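# Lift the bone from the tray onto the table

## Task

Remove the bone from the tray and set it down on the table next to the tray, while the apple, the ball and the root all stay inside the tray.

## Robot and tools

Robot: two arms, left_arm and right_arm, each with six joints and a two-finger gripper. Every command row holds 14 plain numbers covering both arms even if only one moves: left_arm's six joint angles then its opening, then right_arm's six angles then its opening. Within an arm the joint order is always shoulder, elbow, waist, wrist pitch, wrist yaw, wrist roll. Result lists by joint use the same order.

Joint numbers are absolute target angles in radians, the same values the Joint positions line prints. Stated ranges: shoulder 0.000 to 3.142, elbow 0.000 to 3.142, waist -2.618 to 3.054, wrist pitch -1.571 to 1.571, wrist yaw -1.571 to 1.571, wrist roll -2.094 to 2.094. A real end may sit up to 0.059 rad either side of these. A target more than 0.059 rad beyond a stated end, and farther out than the joint's last reading, is rejected; a target past the real end is clipped to it, and the result may print "joint sent to its limit" (its absence proves nothing).

Opening is an absolute value from -1 (shut) to +1 (wide). Pad gap is roughly 87 mm at +1, 69 at +0.5, 43 at 0, 18 at -0.5, 0 at -1. grip_measured reports the finger position on that same -1..+1 scale; in Joint positions the last number per arm is the same reading on 0 (closed) to 1 (open). To hold something, keep commanding about 0.04 below the grip_measured value seen at first contact for full force, or closer to it for a softer hold. Readings can be off by about 1 mm. Each pad pushes up to about 20 N; closing fast squeezes harder. A 0 in an opening slot is a real command, so resend the current value to leave a gripper alone.

Frames: the scene frame has its origin at table-top height between the two nominal bases, +z up, +x out over the table, left_arm toward +y (arm names do not match image sides). Each arm's end_effector_position (metres) and end_effector_quat_wxyz are given in that arm's own base frame. Calibrated bases in scene frame: left_arm at (+0.028, +0.274, 0) with quat_wxyz (+1.000, 0, 0, -0.008); right_arm at (-0.011, -0.241, 0) with quat_wxyz (+1.000, 0, 0, +0.019). The gripper fingers point along its +z and close along its y; the reported point sits between the pads, under 1 cm behind the tips. Reported hand pose may be wrong by a few cm, worse when stretched.

Tools:
- execute_actions(actions, cameras): actions is a list of actions; each action is a table of up to 15 rows of 14 numbers, one row per 1/30 s step, last row held to fill 15 steps. An empty list just returns state and images. Per step a joint target is kept within 0.339 rad (waist, shoulder, elbow) or 2.2 rad (wrist joints) of its measured angle, and an arm's targets are shrunk if they would move the gripper over 200 mm. Results also show joint positions at some steps.
- move(target, speed, blend, opening_speed, blocking, cameras): target is one 14-number row or up to 15 such rows (absolute angles), sharing at most 10 s. All joints move in sync, so the hand follows a curve and does not avoid obstacles or the other arm. speed is rad/s for the joint with the longest way, 0.01 to 12.57, default 0.5, one value or one per target. blend (rad) rounds corners between listed targets. opening_speed (0.2 or more, per second on the -1..+1 scale) ramps finger changes. blocking=false returns after about 0.5 s while the move runs; a new move then replaces it. The result adds a move: line: done, off_target (resting over 0.035 rad from target), moving, held, or fault, plus limits=held if steps were withheld.
- wait(seconds 0 to 10): arms keep their last commands; a running move continues.
- stop(): brakes a running move; it needs room.
- zoom_image(camera, region): camera is cam_left_wrist or cam_right_wrist; region [x0, y0, x1, y1] pixels, top-left origin, at most 504 by 504.
- finished_scene(scene): ends the current scene irreversibly; pass its number.

Result lines: Joint positions (rad, plus gripper 0..1), Joint velocities (may read within noise or be omitted), Joint targets (what joints are currently driven to; resend these to hold still), Tool commands, Joint torques (include arm weight, positive toward larger angles, joints 1 to 3 wrap at ±28 N m), "joint command not followed" (clearance check altered targets), MOTOR HOT near 75 °C, OVER-TEMPERATURE FAULT at 90 °C (that arm folds and idles for the scene).

Cameras: cam_left_wrist (672x504) and cam_right_wrist (672x504), each on its arm; calibration K, distortion and T_world_to_cam are provided, with the wrist pose taken from the arm's base frame and slightly uncertain.

Cautions: friction and load leave joints short or past targets; tiny turns may not happen. Avoid fast contact and targets far beyond a contact, which press hard. Never let the grippers collide or one close on the other's fingers. Do not drop the bone or release it while moving, and keep everything on the table; anything falling off fails the job. Avoid holding loads or stretched poses long, which heats motors. Objects may occasionally get nudged by outside pushes, so check images before finishing.

Each tool is called after ">>>" as a command line: name --argument value for each argument, lists and objects as JSON in quotes; but a table of rows of numbers goes row by row, as --pt "numbers of a row", without its own name.

## Session

>>> execute_actions --actions '[]'

Scene clock: 0.00 s.
left_arm: end_effector_position=(+0.2920, +0.0037, +0.1366) grip_measured=+0.975 end_effector_quat_wxyz=(+0.465, -0.230, +0.849, +0.104) | right_arm: end_effector_position=(+0.1995, -0.0011, +0.3010) grip_measured=+1.000 end_effector_quat_wxyz=(+0.548, +0.083, +0.832, +0.030)
Joint names: [shoulder, elbow, waist, wrist pitch, wrist yaw, wrist roll]
Joint positions: left_arm=[1.023 0.695 -0.282 -0.408 -0.621 -0.528 0.988] | right_arm=[0.609 1.126 -0.021 -0.926 0.022 0.164 1]
Joint velocities: within noise
Joint torques (N m): no reading
Heat: left arm: 31 °C; right arm: 31 °C.
Joint targets: left_arm=[1.019 0.709 -0.282 -0.400 -0.622 -0.528] | right_arm=[0.610 1.133 -0.021 -0.925 0.022 0.163]
Tool commands: left_gripper/opening=+1.0 right_gripper/opening=+1.0

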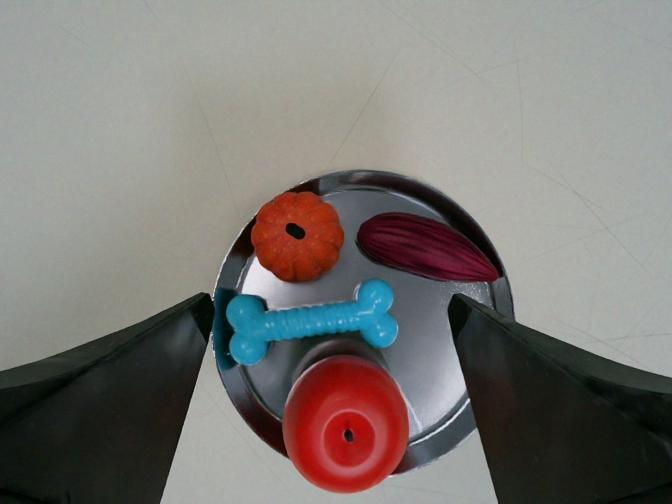

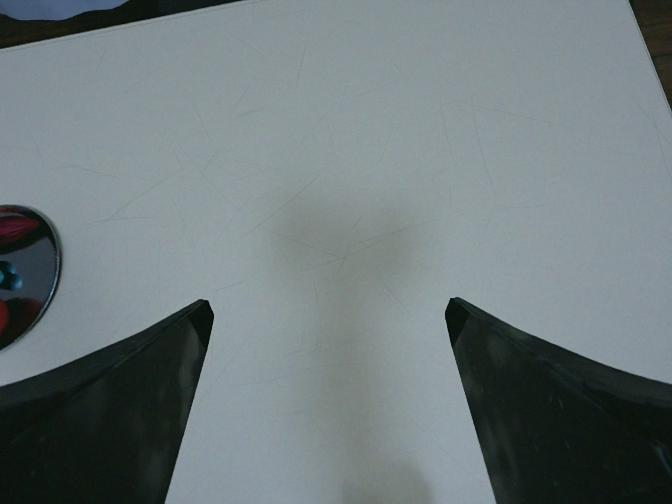

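>>> move --target '[1.585,1.424,0.082,-1.41,0,1.03,-0.1,0.610,1.133,-0.021,-0.925,0.022,0.163,1]' --speed 0.9 --cameras '["cam_left_wrist"]'

Scene clock: 61.30 s.
left_arm: end_effector_position=(+0.2473, +0.0570, +0.1416) grip_measured=-0.100 end_effector_quat_wxyz=(-0.007, +0.455, +0.891, +0.005) | right_arm: end_effector_position=(+0.1995, -0.0011, +0.3010) grip_measured=+1.000 end_effector_quat_wxyz=(+0.548, +0.083, +0.832, +0.030)
Joint positions: left_arm=[1.581 1.392 0.075 -1.389 -0.016 1.019 0.45] | right_arm=[0.609 1.126 -0.021 -0.926 0.022 0.164 1]
Joint torques (N m): left_arm=[-5.11 10.13 0.51 0.1 0.34 0.06] | right_arm=[2.18 6.83 0.08 1.99 0.11 -0.06]
Heat: left arm: 36 °C; right arm: 37 °C.
Joint targets: left_arm=[1.587 1.424 0.081 -1.410 0.000 1.030] | right_arm=[0.610 1.133 -0.021 -0.925 0.022 0.163]
move: done
cam_left_wrist: T_world_to_cam=[[-0.814694, -0.579844, -0.00743072, 0.23722], [-0.370061, 0.509994, 0.776506, -0.0264173], [-0.446462, 0.635364, -0.630067, 0.30542], [0, 0, 0, 1]] pos_world=[0.319844, -0.0430296, 0.214711]

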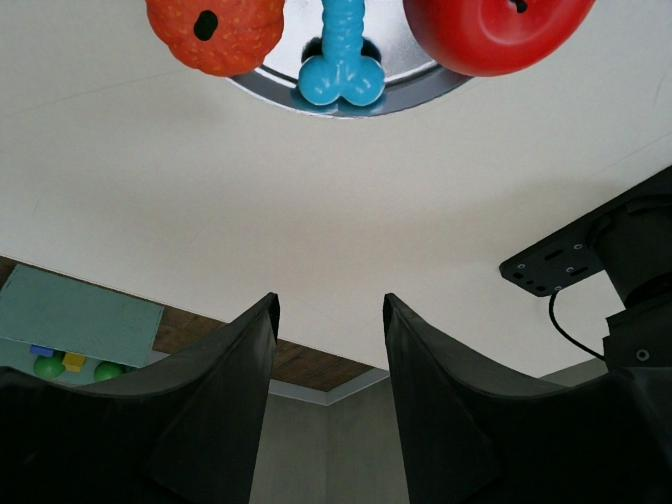

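>>> move --target '[1.676,1.351,-0.047,-1.242,0.014,0.902,-0.1,0.610,1.133,-0.021,-0.925,0.022,0.163,1]' --speed 0.5 --cameras '["cam_left_wrist"]'

Scene clock: 78.03 s.
left_arm: end_effector_position=(+0.2711, +0.0180, +0.1074) grip_measured=-0.100 end_effector_quat_wxyz=(-0.007, +0.465, +0.885, -0.003) | right_arm: end_effector_position=(+0.1995, -0.0011, +0.3010) grip_measured=+1.000 end_effector_quat_wxyz=(+0.548, +0.083, +0.832, +0.030)
Joint positions: left_arm=[1.675 1.357 -0.055 -1.267 0 0.912 0.45] | right_arm=[0.609 1.126 -0.021 -0.926 0.022 0.164 1]
Joint torques (N m): left_arm=[-6.15 6.26 -0.06 0.68 0.31 -0.12] | right_arm=[2.15 6.83 0.05 2 0.11 -0.06]
Heat: left arm: 35 °C; right arm: 38 °C.
Joint targets: left_arm=[1.676 1.351 -0.059 -1.242 0.014 0.902] | right_arm=[0.610 1.133 -0.021 -0.925 0.022 0.163]
move: done
cam_left_wrist: T_world_to_cam=[[-0.828035, -0.560642, 0.00611748, 0.235558], [-0.353157, 0.530004, 0.770958, 0.0245221], [-0.435474, 0.63622, -0.636857, 0.316948], [0, 0, 0, 1]] pos_world=[0.341733, -0.0825818, 0.181504]

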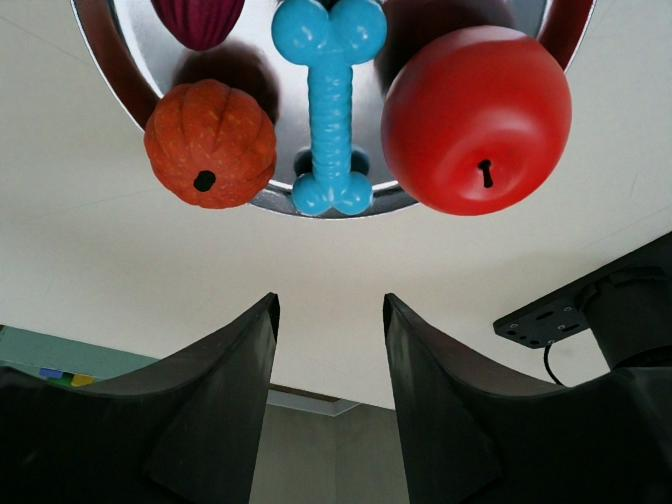

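>>> move --target '[1.744,1.176,-0.072,-0.986,0.014,0.886,-0.22,0.610,1.133,-0.021,-0.925,0.022,0.163,1]' --speed 0.4 --cameras '["cam_left_wrist"]'

Scene clock: 95.07 s.
left_arm: end_effector_position=(+0.2798, +0.0171, +0.0455) grip_measured=-0.220 end_effector_quat_wxyz=(+0.000, +0.458, +0.889, +0.000) | right_arm: end_effector_position=(+0.1995, -0.0011, +0.3010) grip_measured=+1.000 end_effector_quat_wxyz=(+0.548, +0.083, +0.832, +0.030)
Joint positions: left_arm=[1.741 1.183 -0.055 -1.013 0 0.895 0.39] | right_arm=[0.609 1.126 -0.021 -0.926 0.022 0.164 1]
Joint torques (N m): left_arm=[-6.5 5.96 -0.5 0.59 0.3 -0.14] | right_arm=[2.11 6.83 0.09 2 0.1 -0.06]
Heat: left arm: 35 °C; right arm: 38 °C.
Joint targets: left_arm=[1.743 1.177 -0.063 -0.986 0.014 0.886] | right_arm=[0.610 1.133 -0.021 -0.925 0.022 0.163]
move: done
cam_left_wrist: T_world_to_cam=[[-0.818718, -0.574162, -0.00620322, 0.240788], [-0.37369, 0.524594, 0.764955, 0.0818851], [-0.435954, 0.628601, -0.644054, 0.282577], [0, 0, 0, 1]] pos_world=[0.350928, -0.0823329, 0.12085]

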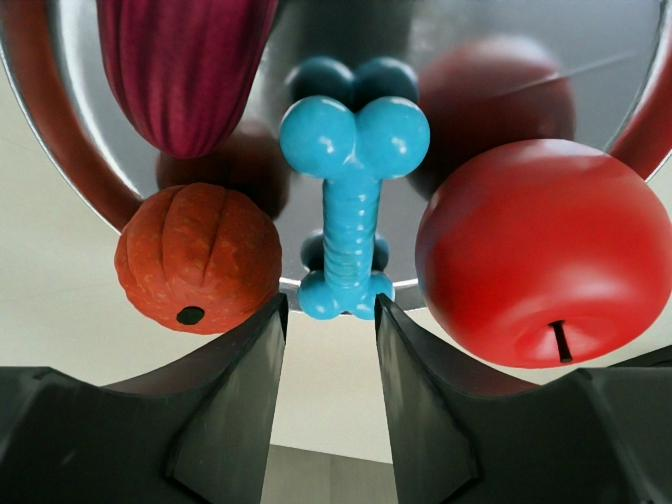

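>>> move --target '[1.738,1.168,-0.090,-0.981,0.014,0.861,-0.22,0.610,1.133,-0.021,-0.925,0.022,0.163,1]' --speed 0.4 --cameras '["cam_left_wrist"]'

Scene clock: 109.10 s.
left_arm: end_effector_position=(+0.2782, +0.0058, +0.0437) grip_measured=-0.220 end_effector_quat_wxyz=(-0.001, +0.464, +0.886, +0.000) | right_arm: end_effector_position=(+0.1995, -0.0011, +0.3010) grip_measured=+1.000 end_effector_quat_wxyz=(+0.548, +0.083, +0.832, +0.030)
Joint positions: left_arm=[1.741 1.176 -0.094 -1.007 0 0.871 0.39] | right_arm=[0.609 1.126 -0.021 -0.926 0.022 0.164 1]
Joint torques (N m): left_arm=[-6.91 5.7 -0.5 0.64 0.33 -0.18] | right_arm=[2.13 6.79 0.08 2 0.11 -0.07]
Heat: left arm: 35 °C; right arm: 38 °C.
Joint targets: left_arm=[1.738 1.167 -0.101 -0.981 0.014 0.861] | right_arm=[0.610 1.133 -0.021 -0.925 0.022 0.163]
move: done
cam_left_wrist: T_world_to_cam=[[-0.82666, -0.562686, -0.00420234, 0.235062], [-0.364567, 0.529878, 0.765715, 0.085949], [-0.428631, 0.634518, -0.643166, 0.285724], [0, 0, 0, 1]] pos_world=[0.34812, -0.0945735, 0.118943]

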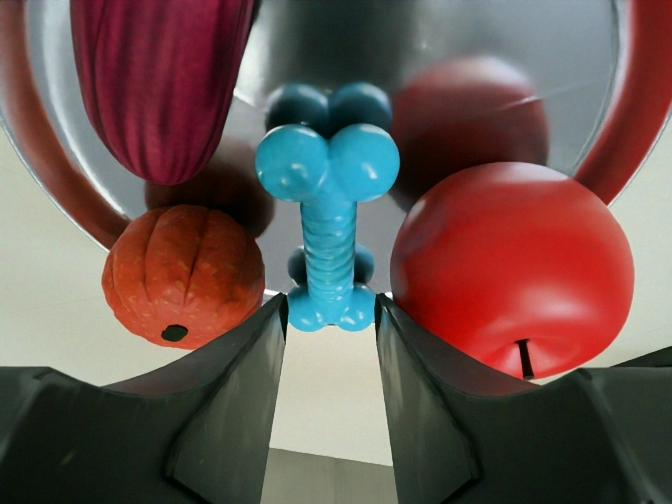

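>>> move --target '[1.777,1.095,-0.090,-0.868,0.014,0.861,-0.22,0.610,1.133,-0.021,-0.925,0.022,0.163,1]' --speed 0.15 --cameras '["cam_left_wrist"]'

Scene clock: 113.33 s.
left_arm: end_effector_position=(+0.2797, +0.0099, +0.0182) grip_measured=-0.220 end_effector_quat_wxyz=(+0.005, +0.457, +0.890, +0.002) | right_arm: end_effector_position=(+0.1995, -0.0011, +0.3010) grip_measured=+1.000 end_effector_quat_wxyz=(+0.548, +0.083, +0.832, +0.030)
Joint positions: left_arm=[1.771 1.105 -0.078 -0.894 0 0.87 0.39] | right_arm=[0.609 1.126 -0.021 -0.926 0.022 0.164 1]
Joint torques (N m): left_arm=[-6.2 5.48 0.34 0.66 0.31 -0.14] | right_arm=[2.15 6.84 0.1 2 0.09 -0.07]
Heat: left arm: 35 °C; right arm: 38 °C.
Joint targets: left_arm=[1.778 1.096 -0.075 -0.868 0.014 0.861] | right_arm=[0.610 1.133 -0.021 -0.925 0.022 0.163]
move: done
cam_left_wrist: T_world_to_cam=[[-0.817403, -0.575909, -0.0134658, 0.236235], [-0.38221, 0.524695, 0.760664, 0.108997], [-0.431008, 0.626916, -0.649006, 0.268114], [0, 0, 0, 1]] pos_world=[0.350318, -0.0892253, 0.094279]

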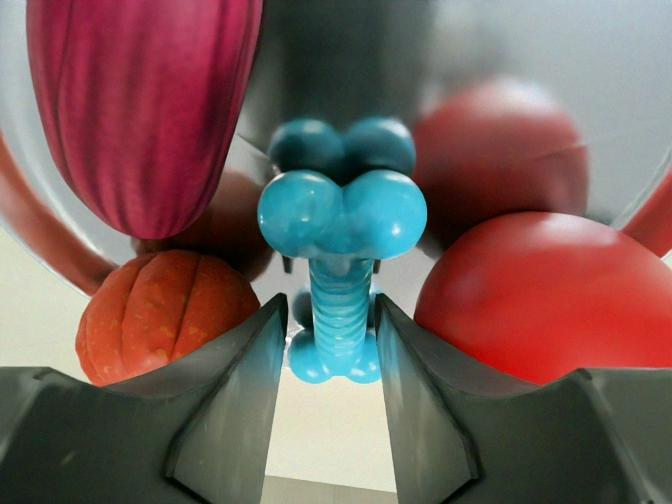

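>>> move --target '[1.777,1.095,-0.080,-0.868,0.014,0.861,-0.8,0.610,1.133,-0.021,-0.925,0.022,0.163,1]' --speed 0.15 --opening_speed 0.6 --cameras '["cam_left_wrist"]'

Scene clock: 120.40 s.
left_arm: end_effector_position=(+0.2797, +0.0093, +0.0182) grip_measured=-0.517 end_effector_quat_wxyz=(+0.005, +0.457, +0.889, +0.001) | right_arm: end_effector_position=(+0.1995, -0.0011, +0.3010) grip_measured=+1.000 end_effector_quat_wxyz=(+0.548, +0.083, +0.832, +0.030)
Joint positions: left_arm=[1.771 1.105 -0.08 -0.894 0.001 0.869 0.241] | right_arm=[0.609 1.126 -0.021 -0.926 0.022 0.164 1]
Joint torques (N m): left_arm=[-6.27 5.39 0.01 0.67 0.29 -0.13] | right_arm=[2.14 6.83 0.06 1.99 0.09 -0.06]
Heat: left arm: 34 °C; right arm: 38 °C.
Joint targets: left_arm=[1.777 1.095 -0.082 -0.868 0.014 0.861] | right_arm=[0.610 1.133 -0.021 -0.925 0.022 0.163]
move: done
cam_left_wrist: T_world_to_cam=[[-0.817633, -0.575598, -0.0127256, 0.235848], [-0.381913, 0.5257, 0.760119, 0.109234], [-0.430834, 0.626359, -0.649659, 0.268463], [0, 0, 0, 1]] pos_world=[0.350218, -0.0898251, 0.0943795]

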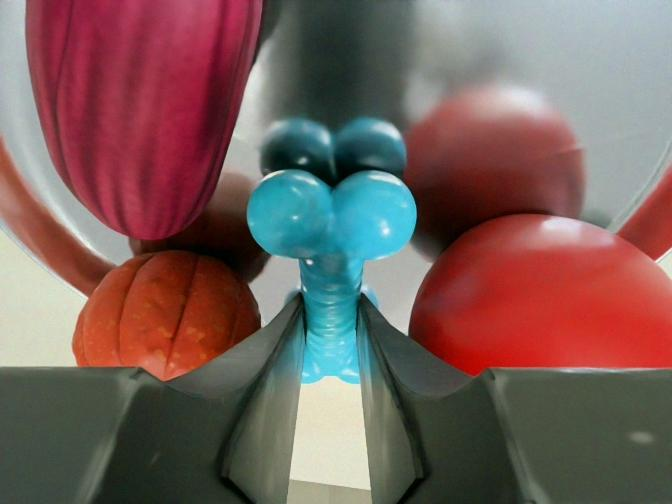

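>>> move --pt "1.738 1.168 -0.080 -0.981 0.014 0.861 -0.8 0.610 1.133 -0.021 -0.925 0.022 0.163 1" --pt "1.68 1.345 -0.07 -1.236 0.014 0.861 -0.8 0.610 1.133 -0.021 -0.925 0.022 0.163 1" --speed 0.3 --blend 0.03 --cameras '["cam_left_wrist"]'

>>> move --pt "1.68 1.345 0.50 -1.236 0.014 0.861 -0.8 0.610 1.133 -0.021 -0.925 0.022 0.163 1" --speed 0.6 --cameras '["cam_left_wrist"]'

Scene clock: 133.43 s.
left_arm: end_effector_position=(+0.2708, +0.0100, +0.0886) grip_measured=-0.517 end_effector_quat_wxyz=(-0.016, +0.457, +0.889, -0.007) | right_arm: end_effector_position=(+0.1995, -0.0011, +0.3010) grip_measured=+1.000 end_effector_quat_wxyz=(+0.548, +0.083, +0.832, +0.030)
Joint positions: left_arm=[1.705 1.314 -0.08 -1.214 0.001 0.869 0.241] | right_arm=[0.609 1.126 -0.021 -0.926 0.022 0.164 1]
Joint torques (N m): left_arm=[-8.95 9.88 0.83 0.01 0.32 -0.14] | right_arm=[2.18 6.8 0.08 2 0.1 -0.06]
Heat: left arm: 34 °C; right arm: 39 °C.
Joint targets: left_arm=[1.679 1.344 -0.070 -1.236 0.014 0.861] | right_arm=[0.610 1.133 -0.021 -0.925 0.022 0.163]
move: done
cam_left_wrist: T_world_to_cam=[[-0.81743, -0.575601, 0.022187, 0.226771], [-0.347049, 0.522867, 0.778567, 0.0408723], [-0.459745, 0.628724, -0.627169, 0.315859], [0, 0, 0, 1]] pos_world=[0.344768, -0.0894293, 0.161243]

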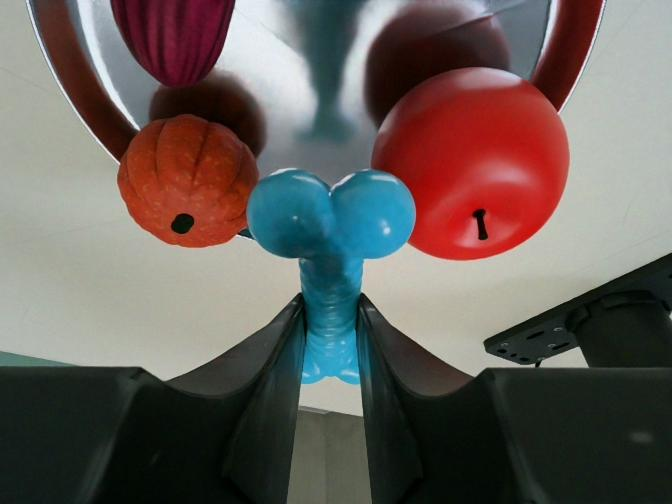

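Scene clock: 134.80 s.
left_arm: end_effector_position=(+0.2217, +0.1556, +0.0885) grip_measured=-0.517 end_effector_quat_wxyz=(-0.012, +0.184, +0.983, -0.014) | right_arm: end_effector_position=(+0.1995, -0.0011, +0.3010) grip_measured=+1.000 end_effector_quat_wxyz=(+0.548, +0.083, +0.832, +0.030)
Joint positions: left_arm=[1.705 1.314 0.498 -1.214 0.006 0.869 0.241] | right_arm=[0.609 1.126 -0.021 -0.926 0.022 0.164 1]
Joint torques (N m): left_arm=[-8.76 10 0.13 0.03 0.25 -0.12] | right_arm=[2.15 6.83 0.02 2 0.1 -0.05]
Heat: left arm: 34 °C; right arm: 39 °C.
Joint targets: left_arm=[1.680 1.345 0.498 -1.236 0.014 0.861] | right_arm=[0.610 1.133 -0.021 -0.925 0.022 0.163]
move: done
cam_left_wrist: T_world_to_cam=[[-0.369381, -0.928924, 0.0256378, 0.225802], [-0.578152, 0.251323, 0.776258, 0.0415119], [-0.727529, 0.271913, -0.629893, 0.316653], [0, 0, 0, 1]] pos_world=[0.337782, 0.113218, 0.161445]

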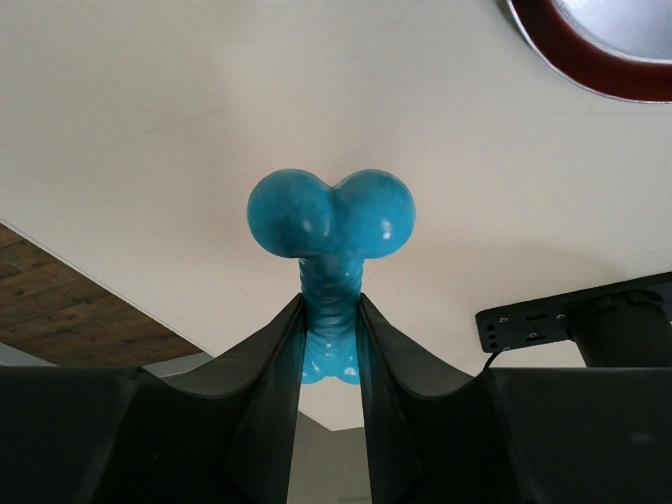

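>>> move --pt "1.738 1.168 0.50 -0.981 0.014 0.861 -0.8 0.610 1.133 -0.021 -0.925 0.022 0.163 1" --pt "1.777 1.095 0.5 -0.868 0.014 0.861 -0.8 0.610 1.133 -0.021 -0.925 0.022 0.163 1" --speed '[0.4,0.12]' --blend 0.03 --cameras '["cam_left_wrist"]'

Scene clock: 140.87 s.
left_arm: end_effector_position=(+0.2267, +0.1583, +0.0172) grip_measured=-0.517 end_effector_quat_wxyz=(+0.001, +0.184, +0.983, -0.003) | right_arm: end_effector_position=(+0.1995, -0.0011, +0.3010) grip_measured=+1.000 end_effector_quat_wxyz=(+0.548, +0.083, +0.832, +0.030)
Joint positions: left_arm=[1.773 1.102 0.498 -0.902 0.006 0.869 0.241] | right_arm=[0.609 1.126 -0.021 -0.926 0.022 0.164 1]
Joint torques (N m): left_arm=[-6.42 5.75 0.18 0.72 0.24 -0.14] | right_arm=[2.17 6.82 0.08 2 0.11 -0.07]
Heat: left arm: 34 °C; right arm: 39 °C.
Joint targets: left_arm=[1.777 1.095 0.500 -0.868 0.014 0.861] | right_arm=[0.610 1.133 -0.021 -0.925 0.022 0.163]
move: done
cam_left_wrist: T_world_to_cam=[[-0.369774, -0.929122, 0.0000763195, 0.232527], [-0.600677, 0.239122, 0.762894, 0.106286], [-0.70884, 0.282053, -0.646523, 0.269205], [0, 0, 0, 1]] pos_world=[0.340649, 0.114701, 0.0929447]

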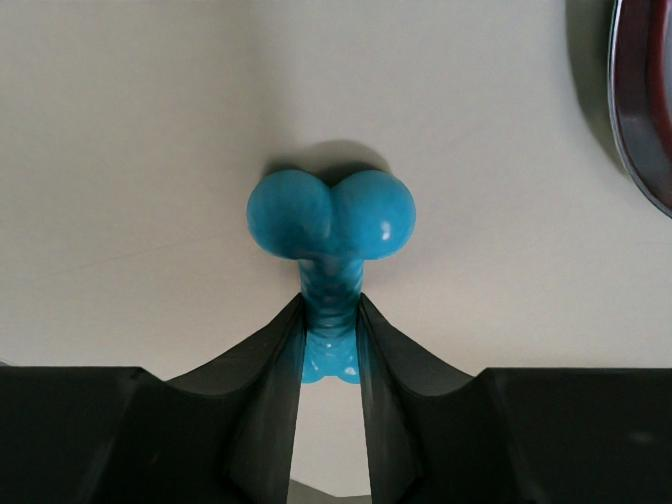

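>>> move --target '[1.784,1.082,0.5,-0.85,0.014,0.861,-0.8,0.610,1.133,-0.021,-0.925,0.022,0.163,1]' --speed 0.04 --cameras '["cam_left_wrist"]'

Scene clock: 144.67 s.
left_arm: end_effector_position=(+0.2269, +0.1584, +0.0168) grip_measured=-0.517 end_effector_quat_wxyz=(+0.002, +0.184, +0.983, -0.003) | right_arm: end_effector_position=(+0.1995, -0.0011, +0.3010) grip_measured=+1.000 end_effector_quat_wxyz=(+0.548, +0.083, +0.832, +0.030)
Joint positions: left_arm=[1.773 1.1 0.498 -0.899 0.006 0.869 0.241] | right_arm=[0.609 1.126 -0.021 -0.926 0.022 0.164 1]
Joint torques (N m): left_arm=[-5.7 4.6 0.29 0.87 0.23 -0.15] | right_arm=[2.21 6.78 0.12 2 0.1 -0.06]
Heat: left arm: 34 °C; right arm: 39 °C.
Joint targets: left_arm=[1.784 1.083 0.500 -0.850 0.014 0.861] | right_arm=[0.610 1.133 -0.021 -0.925 0.022 0.163]
move: off_target (left_arm); left_arm: the wrist pitch is farthest, 0.049 rad from its target
cam_left_wrist: T_world_to_cam=[[-0.369718, -0.929143, -0.00101851, 0.232741], [-0.601646, 0.238567, 0.762305, 0.106995], [-0.708047, 0.282451, -0.647218, 0.268804], [0, 0, 0, 1]] pos_world=[0.340748, 0.1148, 0.0926489]

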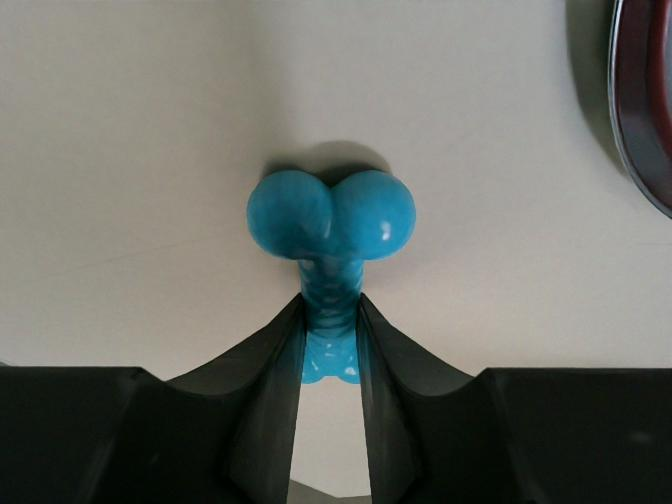

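>>> move --target '[1.778,1.092,0.5,-0.86,0.014,0.861,-0.2,0.610,1.133,-0.021,-0.925,0.022,0.163,1]' --speed 0.1 --opening_speed 0.5 --cameras '["cam_left_wrist"]'

>>> move --pt "1.738 1.168 0.50 -0.981 0.014 0.861 -0.1 0.610 1.133 -0.021 -0.925 0.022 0.163 1" --pt "1.68 1.345 0.5 -1.236 0.014 0.861 -0.1 0.610 1.133 -0.021 -0.925 0.022 0.163 1" --speed '[0.2,0.4]' --blend 0.03 --cameras '["cam_left_wrist"]'

Scene clock: 150.67 s.
left_arm: end_effector_position=(+0.2295, +0.1598, +0.0165) grip_measured=-0.200 end_effector_quat_wxyz=(+0.006, +0.184, +0.983, +0.001) | right_arm: end_effector_position=(+0.1995, -0.0011, +0.3010) grip_measured=+1.000 end_effector_quat_wxyz=(+0.548, +0.083, +0.832, +0.030)
Joint positions: left_arm=[1.773 1.1 0.498 -0.887 0.006 0.869 0.4] | right_arm=[0.609 1.126 -0.021 -0.926 0.022 0.164 1]
Joint torques (N m): left_arm=[-6.22 5.61 0.21 0.68 0.27 -0.12] | right_arm=[2.15 6.83 0.09 2 0.09 -0.03]
Heat: left arm: 34 °C; right arm: 39 °C.
Joint targets: left_arm=[1.778 1.092 0.500 -0.860 0.014 0.861] | right_arm=[0.610 1.133 -0.021 -0.925 0.022 0.163]
move: done
cam_left_wrist: T_world_to_cam=[[-0.369663, -0.929111, -0.0101152, 0.235152], [-0.609556, 0.234278, 0.757335, 0.11102], [-0.701278, 0.286125, -0.652949, 0.267991], [0, 0, 0, 1]] pos_world=[0.342536, 0.115794, 0.0932841]

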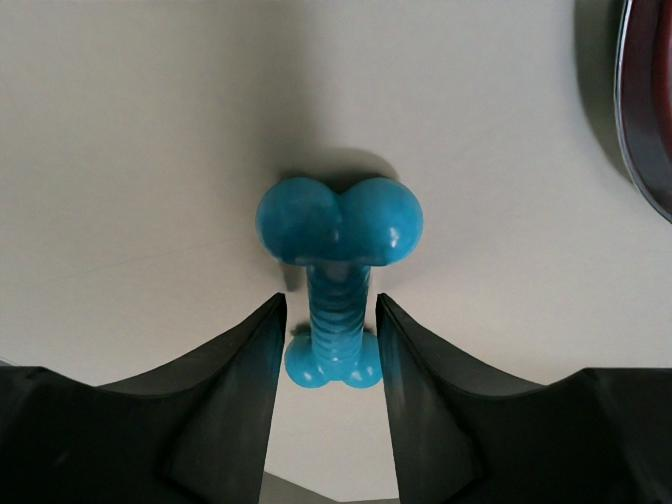

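Scene clock: 152.63 s.
left_arm: end_effector_position=(+0.2222, +0.1559, +0.0895) grip_measured=-0.100 end_effector_quat_wxyz=(-0.010, +0.184, +0.983, -0.012) | right_arm: end_effector_position=(+0.1995, -0.0011, +0.3010) grip_measured=+1.000 end_effector_quat_wxyz=(+0.548, +0.083, +0.832, +0.030)
Joint positions: left_arm=[1.704 1.317 0.498 -1.216 0.006 0.869 0.45] | right_arm=[0.609 1.126 -0.021 -0.926 0.022 0.164 1]
Joint torques (N m): left_arm=[-8.65 9.59 0.34 0.08 0.28 -0.12] | right_arm=[2.18 6.82 0.09 2 0.09 -0.07]
Heat: left arm: 34 °C; right arm: 39 °C.
Joint targets: left_arm=[1.681 1.344 0.500 -1.236 0.014 0.861] | right_arm=[0.610 1.133 -0.021 -0.925 0.022 0.163]
move: done
cam_left_wrist: T_world_to_cam=[[-0.369412, -0.928981, 0.0230096, 0.226412], [-0.580522, 0.250039, 0.774903, 0.0417312], [-0.725624, 0.272901, -0.631661, 0.317263], [0, 0, 0, 1]] pos_world=[0.338078, 0.113317, 0.162855]

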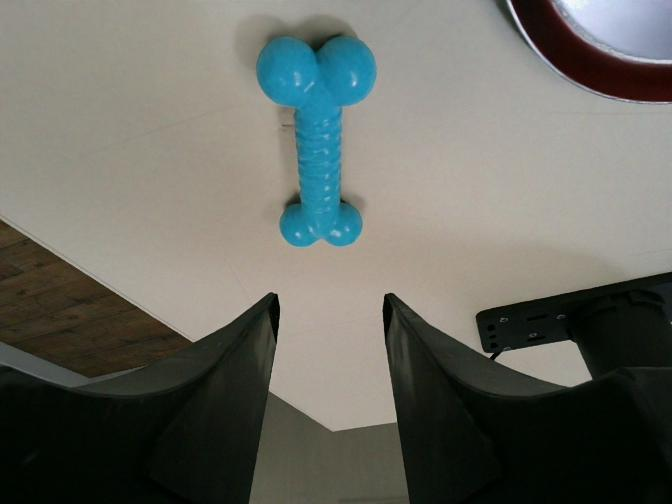

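Placed. The others were seen in the tray after the lift.

>>> finished_scene --scene 1

The scene is finished: the task was done.


## Next scene

The same job, from a new start.

>>> execute_actions --actions '[]'

Scene clock: 0.00 s.
left_arm: end_effector_position=(+0.2558, -0.0375, +0.2975) grip_measured=+0.975 end_effector_quat_wxyz=(+0.408, -0.083, +0.892, -0.178) | right_arm: end_effector_position=(+0.2102, -0.0141, +0.2834) grip_measured=+1.000 end_effector_quat_wxyz=(+0.538, +0.015, +0.816, +0.211)
Joint names: [shoulder, elbow, waist, wrist pitch, wrist yaw, wrist roll]
Joint positions: left_arm=[1.032 1.38 0.122 -1.044 0.347 -0.226 0.988] | right_arm=[0.81 1.089 -0.848 -1.056 -1.076 -0.319 1]
Joint velocities: within noise
Joint torques (N m): no reading
Heat: left arm: 27 °C; right arm: 28 °C.
Joint targets: left_arm=[1.029 1.392 0.122 -1.034 0.347 -0.225] | right_arm=[0.809 1.097 -0.848 -1.055 -1.076 -0.320]
Tool commands: left_gripper/opening=+1.0 right_gripper/opening=+1.0
camera_calibration:
cam_left_wrist: T_world_to_cam=[[0.00119432, -0.926857, 0.375412, -0.145097], [-0.999929, 0.00333515, 0.0114153, 0.27356], [-0.0118324, -0.375399, -0.926788, 0.406669], [0, 0, 0, 1]] pos_world=[0.278526, 0.0172665, 0.428245]
cam_right_wrist: T_world_to_cam=[[0.198468, -0.911281, -0.360802, 0.0488622], [-0.946788, -0.0830872, -0.310949, 0.309377], [0.253384, 0.403316, -0.87928, 0.345384], [0, 0, 0, 1]] pos_world=[0.195702, -0.0690662, 0.417519]

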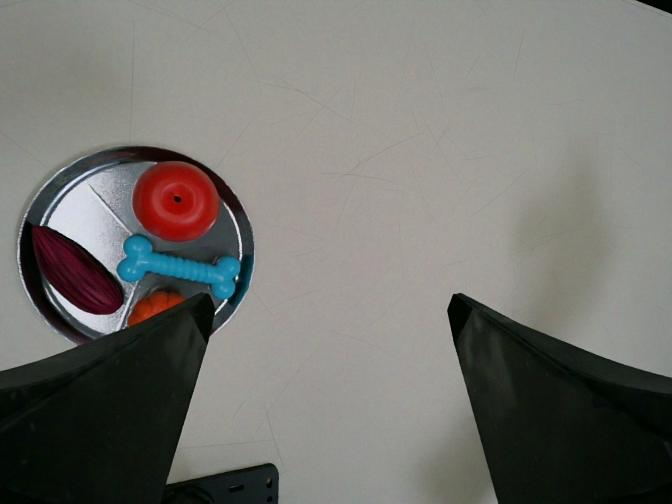

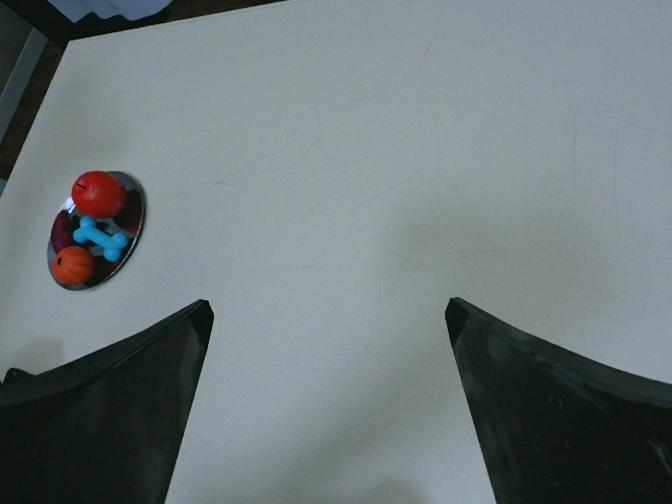

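>>> move --pt "1.57 1.385 0.139 -1.375 0.014 -1.173 -0.1 0.809 1.097 -0.848 -1.055 -1.076 -0.320 1" --pt "1.578 1.19 0.139 -1.16 0.014 -1.173 -0.1 0.809 1.097 -0.848 -1.055 -1.076 -0.320 1" --speed '[0.9,0.5]' --blend 0.05 --cameras '["cam_left_wrist"]'

Scene clock: 18.93 s.
left_arm: end_effector_position=(+0.2592, -0.0120, +0.0938) grip_measured=-0.100 end_effector_quat_wxyz=(-0.006, -0.599, +0.800, -0.014) | right_arm: end_effector_position=(+0.2102, -0.0141, +0.2834) grip_measured=+1.000 end_effector_quat_wxyz=(+0.538, +0.015, +0.816, +0.211)
Joint positions: left_arm=[1.576 1.196 0.122 -1.186 0.03 -1.163 0.45] | right_arm=[0.81 1.089 -0.848 -1.056 -1.076 -0.319 1]
Joint torques (N m): left_arm=[-5.11 6.28 0.72 0.62 -0.06 -0.15] | right_arm=[0.18 7.31 0.09 1.42 -0.24 -0.07]
Heat: left arm: 29 °C; right arm: 30 °C.
Joint targets: left_arm=[1.579 1.190 0.131 -1.160 0.014 -1.173] | right_arm=[0.809 1.097 -0.848 -1.055 -1.076 -0.320]
move: done
cam_left_wrist: T_world_to_cam=[[0.95725, -0.28907, 0.0105649, -0.250895], [-0.188205, -0.594672, 0.781629, -0.0105595], [-0.219663, -0.750203, -0.623654, 0.248458], [0, 0, 0, 1]] pos_world=[0.292758, 0.107588, 0.165856]

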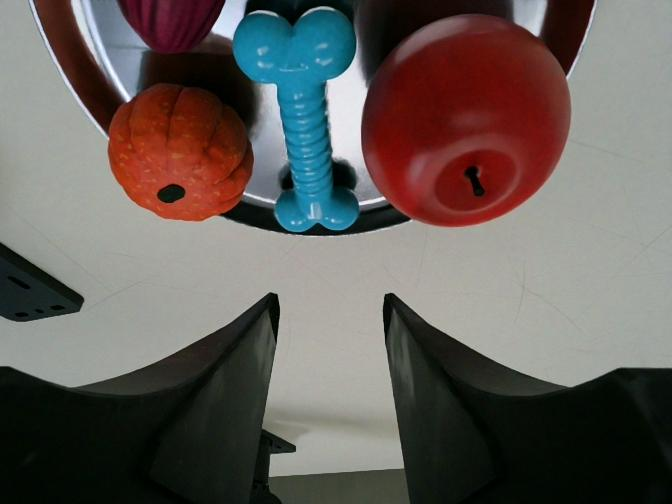

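>>> move --target '[1.582,0.997,0.105,-0.967,0.000,-1.237,-0.22,0.809,1.097,-0.848,-1.055,-1.076,-0.320,1]' --speed 0.3 --cameras '["cam_left_wrist"]'

Scene clock: 31.33 s.
left_arm: end_effector_position=(+0.2505, -0.0116, +0.0466) grip_measured=-0.220 end_effector_quat_wxyz=(-0.002, -0.625, +0.781, -0.009) | right_arm: end_effector_position=(+0.2102, -0.0141, +0.2834) grip_measured=+1.000 end_effector_quat_wxyz=(+0.538, +0.015, +0.816, +0.211)
Joint positions: left_arm=[1.575 1.004 0.122 -0.993 0.017 -1.227 0.39] | right_arm=[0.81 1.089 -0.848 -1.056 -1.076 -0.319 1]
Joint torques (N m): left_arm=[-4.75 5.82 -0.47 0.62 -0.1 -0.17] | right_arm=[0.17 7.28 0.06 1.42 -0.25 -0.07]
Heat: left arm: 29 °C; right arm: 31 °C.
Joint targets: left_arm=[1.580 0.997 0.115 -0.967 0.000 -1.237] | right_arm=[0.809 1.097 -0.848 -1.055 -1.076 -0.320]
move: done
cam_left_wrist: T_world_to_cam=[[0.973744, -0.227551, 0.00661241, -0.245242], [-0.149111, -0.615596, 0.773826, 0.0152508], [-0.172014, -0.754494, -0.633363, 0.205841], [0, 0, 0, 1]] pos_world=[0.276484, 0.108889, 0.120193]

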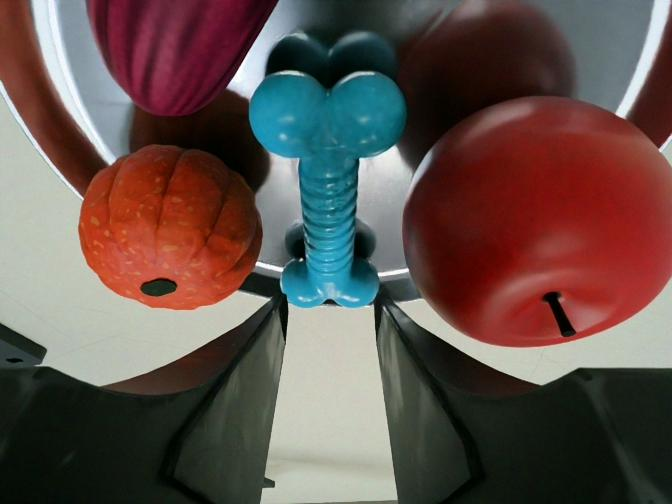

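>>> move --pt "1.585 0.997 0.145 -0.967 0.000 -1.219 -0.22 0.809 1.097 -0.848 -1.055 -1.076 -0.320 1" --pt "1.629 0.923 0.145 -0.845 0.000 -1.219 -0.22 0.809 1.097 -0.848 -1.055 -1.076 -0.320 1" --speed '[0.2,0.12]' --cameras '["cam_left_wrist"]'

Scene clock: 39.07 s.
left_arm: end_effector_position=(+0.2502, -0.0114, +0.0180) grip_measured=-0.220 end_effector_quat_wxyz=(-0.003, -0.625, +0.781, -0.007) | right_arm: end_effector_position=(+0.2102, -0.0141, +0.2834) grip_measured=+1.000 end_effector_quat_wxyz=(+0.538, +0.015, +0.816, +0.211)
Joint positions: left_arm=[1.622 0.93 0.122 -0.877 0.015 -1.227 0.39] | right_arm=[0.81 1.089 -0.848 -1.056 -1.076 -0.319 1]
Joint torques (N m): left_arm=[-4.63 5.5 0.7 0.63 -0.06 0.05] | right_arm=[0.17 7.28 0.09 1.43 -0.24 -0.07]
Heat: left arm: 29 °C; right arm: 31 °C.
Joint targets: left_arm=[1.629 0.922 0.131 -0.845 0.000 -1.219] | right_arm=[0.809 1.097 -0.848 -1.055 -1.076 -0.320]
move: done
cam_left_wrist: T_world_to_cam=[[0.973674, -0.227942, 0.00152894, -0.244606], [-0.14548, -0.61624, 0.774005, 0.0365015], [-0.175486, -0.75385, -0.633178, 0.1887], [0, 0, 0, 1]] pos_world=[0.276591, 0.108989, 0.0916021]

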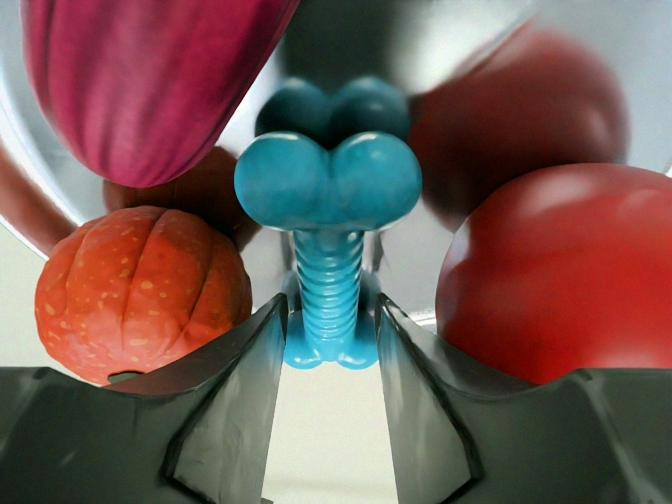

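>>> move --target '[1.629,0.923,0.130,-0.845,0.000,-1.237,-0.8,0.809,1.097,-0.848,-1.055,-1.076,-0.320,1]' --speed 0.15 --opening_speed 0.6 --cameras '["cam_left_wrist"]'

Scene clock: 44.37 s.
left_arm: end_effector_position=(+0.2515, -0.0112, +0.0180) grip_measured=-0.517 end_effector_quat_wxyz=(-0.001, -0.625, +0.781, -0.008) | right_arm: end_effector_position=(+0.2102, -0.0141, +0.2834) grip_measured=+1.000 end_effector_quat_wxyz=(+0.538, +0.015, +0.816, +0.211)
Joint positions: left_arm=[1.622 0.93 0.122 -0.871 0.015 -1.228 0.242] | right_arm=[0.81 1.089 -0.848 -1.056 -1.076 -0.319 1]
Joint torques (N m): left_arm=[-4.85 5.49 0.7 0.63 -0.09 -0.14] | right_arm=[0.13 7.3 0.05 1.43 -0.25 -0.07]
Heat: left arm: 29 °C; right arm: 31 °C.
Joint targets: left_arm=[1.629 0.923 0.130 -0.845 0.000 -1.237] | right_arm=[0.809 1.097 -0.848 -1.055 -1.076 -0.320]
move: done
cam_left_wrist: T_world_to_cam=[[0.973913, -0.226832, 0.00638269, -0.245965], [-0.148815, -0.617203, 0.772603, 0.0377457], [-0.171312, -0.753398, -0.634858, 0.188058], [0, 0, 0, 1]] pos_world=[0.277382, 0.109186, 0.0917974]

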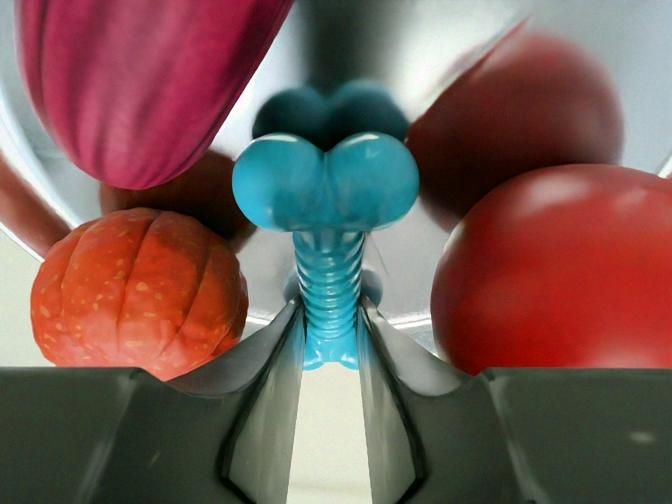

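>>> move --pt "1.582 1.0 0.125 -0.967 0.000 -1.237 -0.8 0.809 1.097 -0.848 -1.055 -1.076 -0.320 1" --pt "1.532 1.36 0.125 -1.395 0.0 -1.237 -0.8 0.809 1.097 -0.848 -1.055 -1.076 -0.320 1" --speed '[0.2,0.5]' --blend 0.03 --cameras '["cam_left_wrist"]'

Scene clock: 54.60 s.
left_arm: end_effector_position=(+0.2507, -0.0112, +0.1333) grip_measured=-0.517 end_effector_quat_wxyz=(-0.014, -0.625, +0.780, +0.000) | right_arm: end_effector_position=(+0.2102, -0.0141, +0.2834) grip_measured=+1.000 end_effector_quat_wxyz=(+0.538, +0.015, +0.816, +0.211)
Joint positions: left_arm=[1.553 1.331 0.122 -1.373 0.014 -1.228 0.242] | right_arm=[0.81 1.089 -0.848 -1.056 -1.076 -0.319 1]
Joint torques (N m): left_arm=[-7.2 9.76 0.25 0.01 -0.09 -0.13] | right_arm=[0.16 7.3 0.06 1.42 -0.25 -0.06]
Heat: left arm: 29 °C; right arm: 32 °C.
Joint targets: left_arm=[1.533 1.360 0.125 -1.395 0.000 -1.237] | right_arm=[0.809 1.097 -0.848 -1.055 -1.076 -0.320]
move: done
cam_left_wrist: T_world_to_cam=[[0.973712, -0.226534, -0.0238028, -0.241805], [-0.12399, -0.61479, 0.778884, -0.0585762], [-0.191077, -0.755458, -0.626716, 0.264976], [0, 0, 0, 1]] pos_world=[0.278816, 0.109389, 0.205933]

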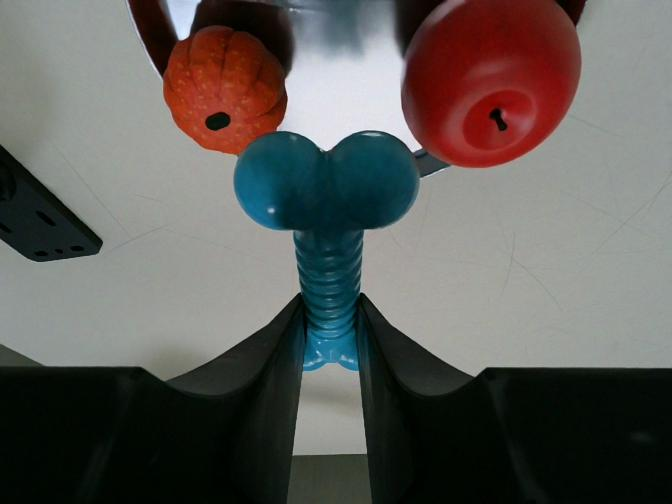

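>>> move --target '[1.532,1.36,-0.5,-1.395,0.0,-1.237,-0.8,0.809,1.097,-0.848,-1.055,-1.076,-0.320,1]' --speed 0.6 --cameras '["cam_left_wrist"]'

>>> move --pt "1.582 1.0 -0.5 -0.967 0.000 -1.237 -0.8 0.809 1.097 -0.848 -1.055 -1.076 -0.320 1" --pt "1.629 0.918 -0.5 -0.84 0.000 -1.237 -0.8 0.809 1.097 -0.848 -1.055 -1.076 -0.320 1" --speed '[0.4,0.1]' --blend 0.03 --cameras '["cam_left_wrist"]'

Scene clock: 60.13 s.
left_arm: end_effector_position=(+0.1982, -0.1534, +0.1331) grip_measured=-0.517 end_effector_quat_wxyz=(-0.011, -0.358, +0.933, +0.007) | right_arm: end_effector_position=(+0.2102, -0.0141, +0.2834) grip_measured=+1.000 end_effector_quat_wxyz=(+0.538, +0.015, +0.816, +0.211)
Joint positions: left_arm=[1.553 1.331 -0.496 -1.374 0.008 -1.229 0.242] | right_arm=[0.81 1.089 -0.848 -1.056 -1.076 -0.319 1]
Joint torques (N m): left_arm=[-7.2 9.88 -0.08 0.05 -0.01 -0.12] | right_arm=[0.12 7.25 0.1 1.43 -0.24 -0.06]
Heat: left arm: 29 °C; right arm: 32 °C.
Joint targets: left_arm=[1.532 1.360 -0.499 -1.395 0.000 -1.237] | right_arm=[0.809 1.097 -0.848 -1.055 -1.076 -0.320]
move: done
cam_left_wrist: T_world_to_cam=[[0.662488, -0.748598, -0.0266648, -0.240927], [-0.458944, -0.433771, 0.77538, -0.0576776], [-0.592014, -0.501442, -0.630932, 0.266358], [0, 0, 0, 1]] pos_world=[0.290828, -0.071813, 0.206352]

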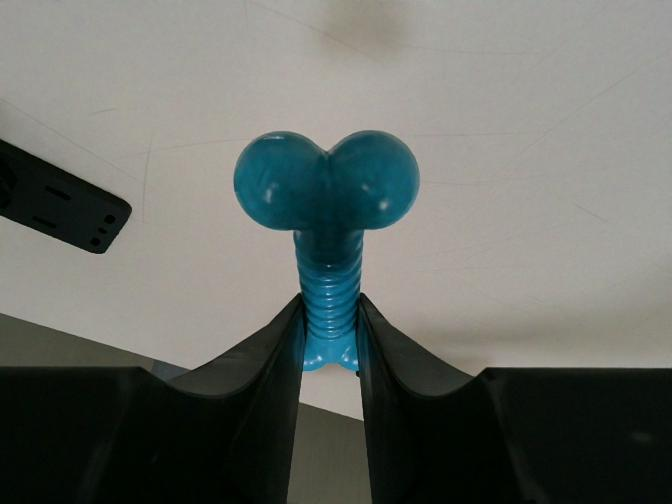

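Scene clock: 62.77 s.
left_arm: end_effector_position=(+0.1974, -0.1530, +0.0171) grip_measured=-0.517 end_effector_quat_wxyz=(-0.003, -0.358, +0.934, -0.003) | right_arm: end_effector_position=(+0.2102, -0.0141, +0.2834) grip_measured=+1.000 end_effector_quat_wxyz=(+0.538, +0.015, +0.816, +0.211)
Joint positions: left_arm=[1.622 0.927 -0.496 -0.875 0.008 -1.229 0.242] | right_arm=[0.81 1.089 -0.848 -1.056 -1.076 -0.319 1]
Joint torques (N m): left_arm=[-4.82 5.38 -0.17 0.72 0 -0.15] | right_arm=[0.1 7.28 0.01 1.44 -0.25 -0.07]
Heat: left arm: 29 °C; right arm: 32 °C.
Joint targets: left_arm=[1.628 0.919 -0.500 -0.840 0.000 -1.237] | right_arm=[0.809 1.097 -0.848 -1.055 -1.076 -0.320]
move: done
cam_left_wrist: T_world_to_cam=[[0.662823, -0.748774, -0.00171402, -0.24379], [-0.47698, -0.423991, 0.769884, 0.0372855], [-0.577196, -0.50948, -0.638181, 0.188891], [0, 0, 0, 1]] pos_world=[0.288401, -0.0704986, 0.0914233]

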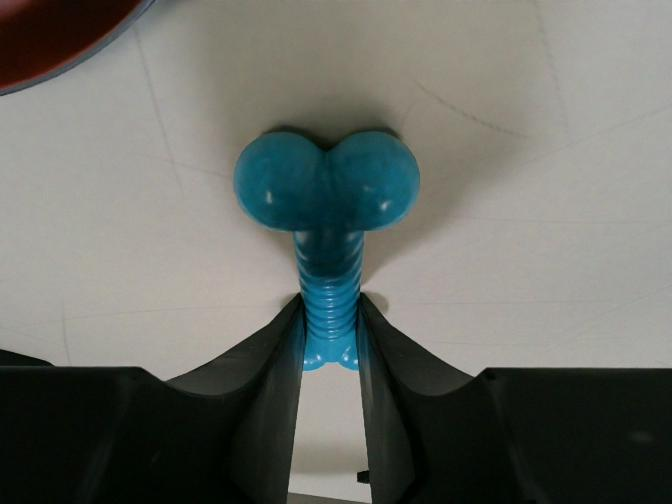

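>>> move --target '[1.634,0.908,-0.5,-0.825,0.000,-1.237,-0.8,0.809,1.097,-0.848,-1.055,-1.076,-0.320,1]' --speed 0.04 --cameras '[]'

>>> move --target '[1.63,0.916,-0.5,-0.835,0.000,-1.237,-0.2,0.809,1.097,-0.848,-1.055,-1.076,-0.320,1]' --speed 0.1 --opening_speed 0.5 --cameras '["cam_left_wrist"]'

>>> move --pt "1.582 1.0 -0.5 -0.967 0.000 -1.237 -0.1 0.809 1.097 -0.848 -1.055 -1.076 -0.320 1" --pt "1.542 1.3 -0.5 -1.32 0.0 -1.237 -0.1 0.809 1.097 -0.848 -1.055 -1.076 -0.320 1" --speed '[0.2,0.5]' --blend 0.03

Scene clock: 70.50 s.
left_arm: end_effector_position=(+0.1974, -0.1529, +0.0167) grip_measured=-0.517 end_effector_quat_wxyz=(-0.003, -0.358, +0.934, -0.003) | right_arm: end_effector_position=(+0.2102, -0.0141, +0.2834) grip_measured=+1.000 end_effector_quat_wxyz=(+0.538, +0.015, +0.816, +0.211)
Joint positions: left_arm=[1.622 0.926 -0.496 -0.873 0.008 -1.229 0.242] | right_arm=[0.81 1.089 -0.848 -1.056 -1.076 -0.319 1]
Joint torques (N m): left_arm=[-4.4 4.46 -0.21 0.87 0 -0.14] | right_arm=[0.16 7.3 0.05 1.43 -0.24 -0.07]
Heat: left arm: 29 °C; right arm: 33 °C.
Joint targets: left_arm=[1.634 0.908 -0.500 -0.825 0.000 -1.237] | right_arm=[0.809 1.097 -0.848 -1.055 -1.076 -0.320]
move: off_target (left_arm); left_arm: the wrist pitch is farthest, 0.048 rad from its target

Scene clock: 71.90 s.
left_arm: end_effector_position=(+0.1999, -0.1543, +0.0166) grip_measured=-0.200 end_effector_quat_wxyz=(+0.001, -0.358, +0.934, -0.007) | right_arm: end_effector_position=(+0.2102, -0.0141, +0.2834) grip_measured=+1.000 end_effector_quat_wxyz=(+0.538, +0.015, +0.816, +0.211)
Joint positions: left_arm=[1.622 0.926 -0.496 -0.861 0.008 -1.229 0.4] | right_arm=[0.81 1.089 -0.848 -1.056 -1.076 -0.319 1]
Joint torques (N m): left_arm=[-4.66 5.26 -0.13 0.66 -0.02 -0.15] | right_arm=[0.13 7.28 0.05 1.42 -0.25 -0.07]
Heat: left arm: 29 °C; right arm: 33 °C.
Joint targets: left_arm=[1.630 0.916 -0.500 -0.835 0.000 -1.237] | right_arm=[0.809 1.097 -0.848 -1.055 -1.076 -0.320]
move: done
cam_left_wrist: T_world_to_cam=[[0.662798, -0.74874, 0.00935063, -0.24658], [-0.484962, -0.419716, 0.767236, 0.0405843], [-0.570535, -0.513057, -0.641297, 0.187499], [0, 0, 0, 1]] pos_world=[0.290089, -0.0713923, 0.0914107]

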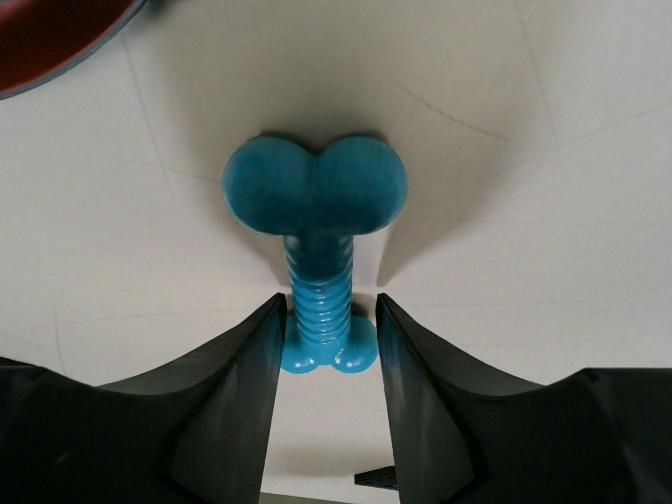

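Scene clock: 74.03 s.
left_arm: end_effector_position=(+0.2017, -0.1553, +0.1163) grip_measured=-0.100 end_effector_quat_wxyz=(-0.008, -0.358, +0.934, +0.004) | right_arm: end_effector_position=(+0.2102, -0.0141, +0.2834) grip_measured=+1.000 end_effector_quat_wxyz=(+0.538, +0.015, +0.816, +0.211)
Joint positions: left_arm=[1.561 1.272 -0.496 -1.298 0.008 -1.229 0.45] | right_arm=[0.81 1.089 -0.848 -1.056 -1.076 -0.319 1]
Joint torques (N m): left_arm=[-7.05 9.55 -0.18 0.06 -0.02 -0.12] | right_arm=[0.1 7.27 0.06 1.43 -0.25 -0.07]
Heat: left arm: 30 °C; right arm: 33 °C.
Joint targets: left_arm=[1.542 1.299 -0.500 -1.320 0.000 -1.237] | right_arm=[0.809 1.097 -0.848 -1.055 -1.076 -0.320]
move: done
cam_left_wrist: T_world_to_cam=[[0.662667, -0.748699, -0.0179521, -0.246254], [-0.46527, -0.430354, 0.773511, -0.0418085], [-0.586852, -0.504228, -0.633529, 0.255747], [0, 0, 0, 1]] pos_world=[0.293818, -0.0734079, 0.189942]
cam_right_wrist: T_world_to_cam=[[0.198468, -0.911281, -0.360802, 0.0488622], [-0.946788, -0.0830872, -0.310949, 0.309377], [0.253384, 0.403316, -0.87928, 0.345384], [0, 0, 0, 1]] pos_world=[0.195702, -0.0690662, 0.417519]

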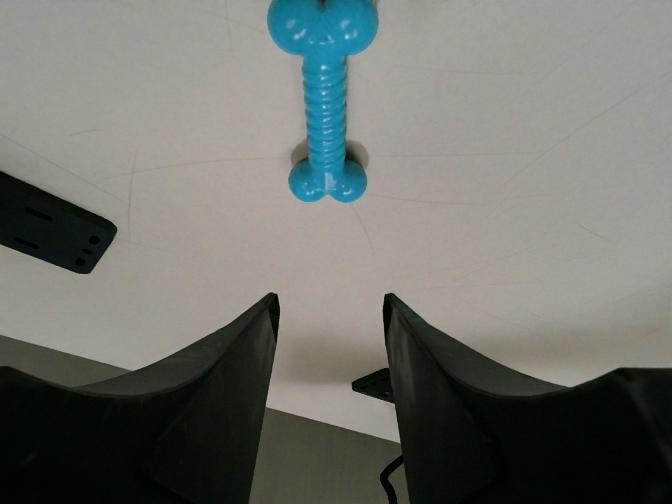

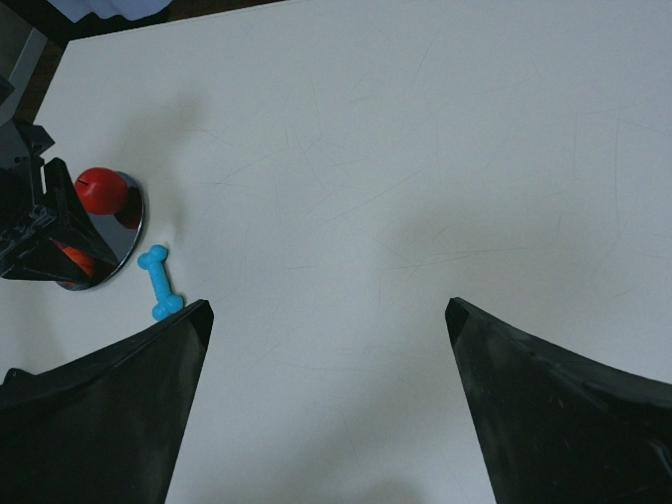

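>>> finished_scene --scene 2

The scene is finished: the task was done.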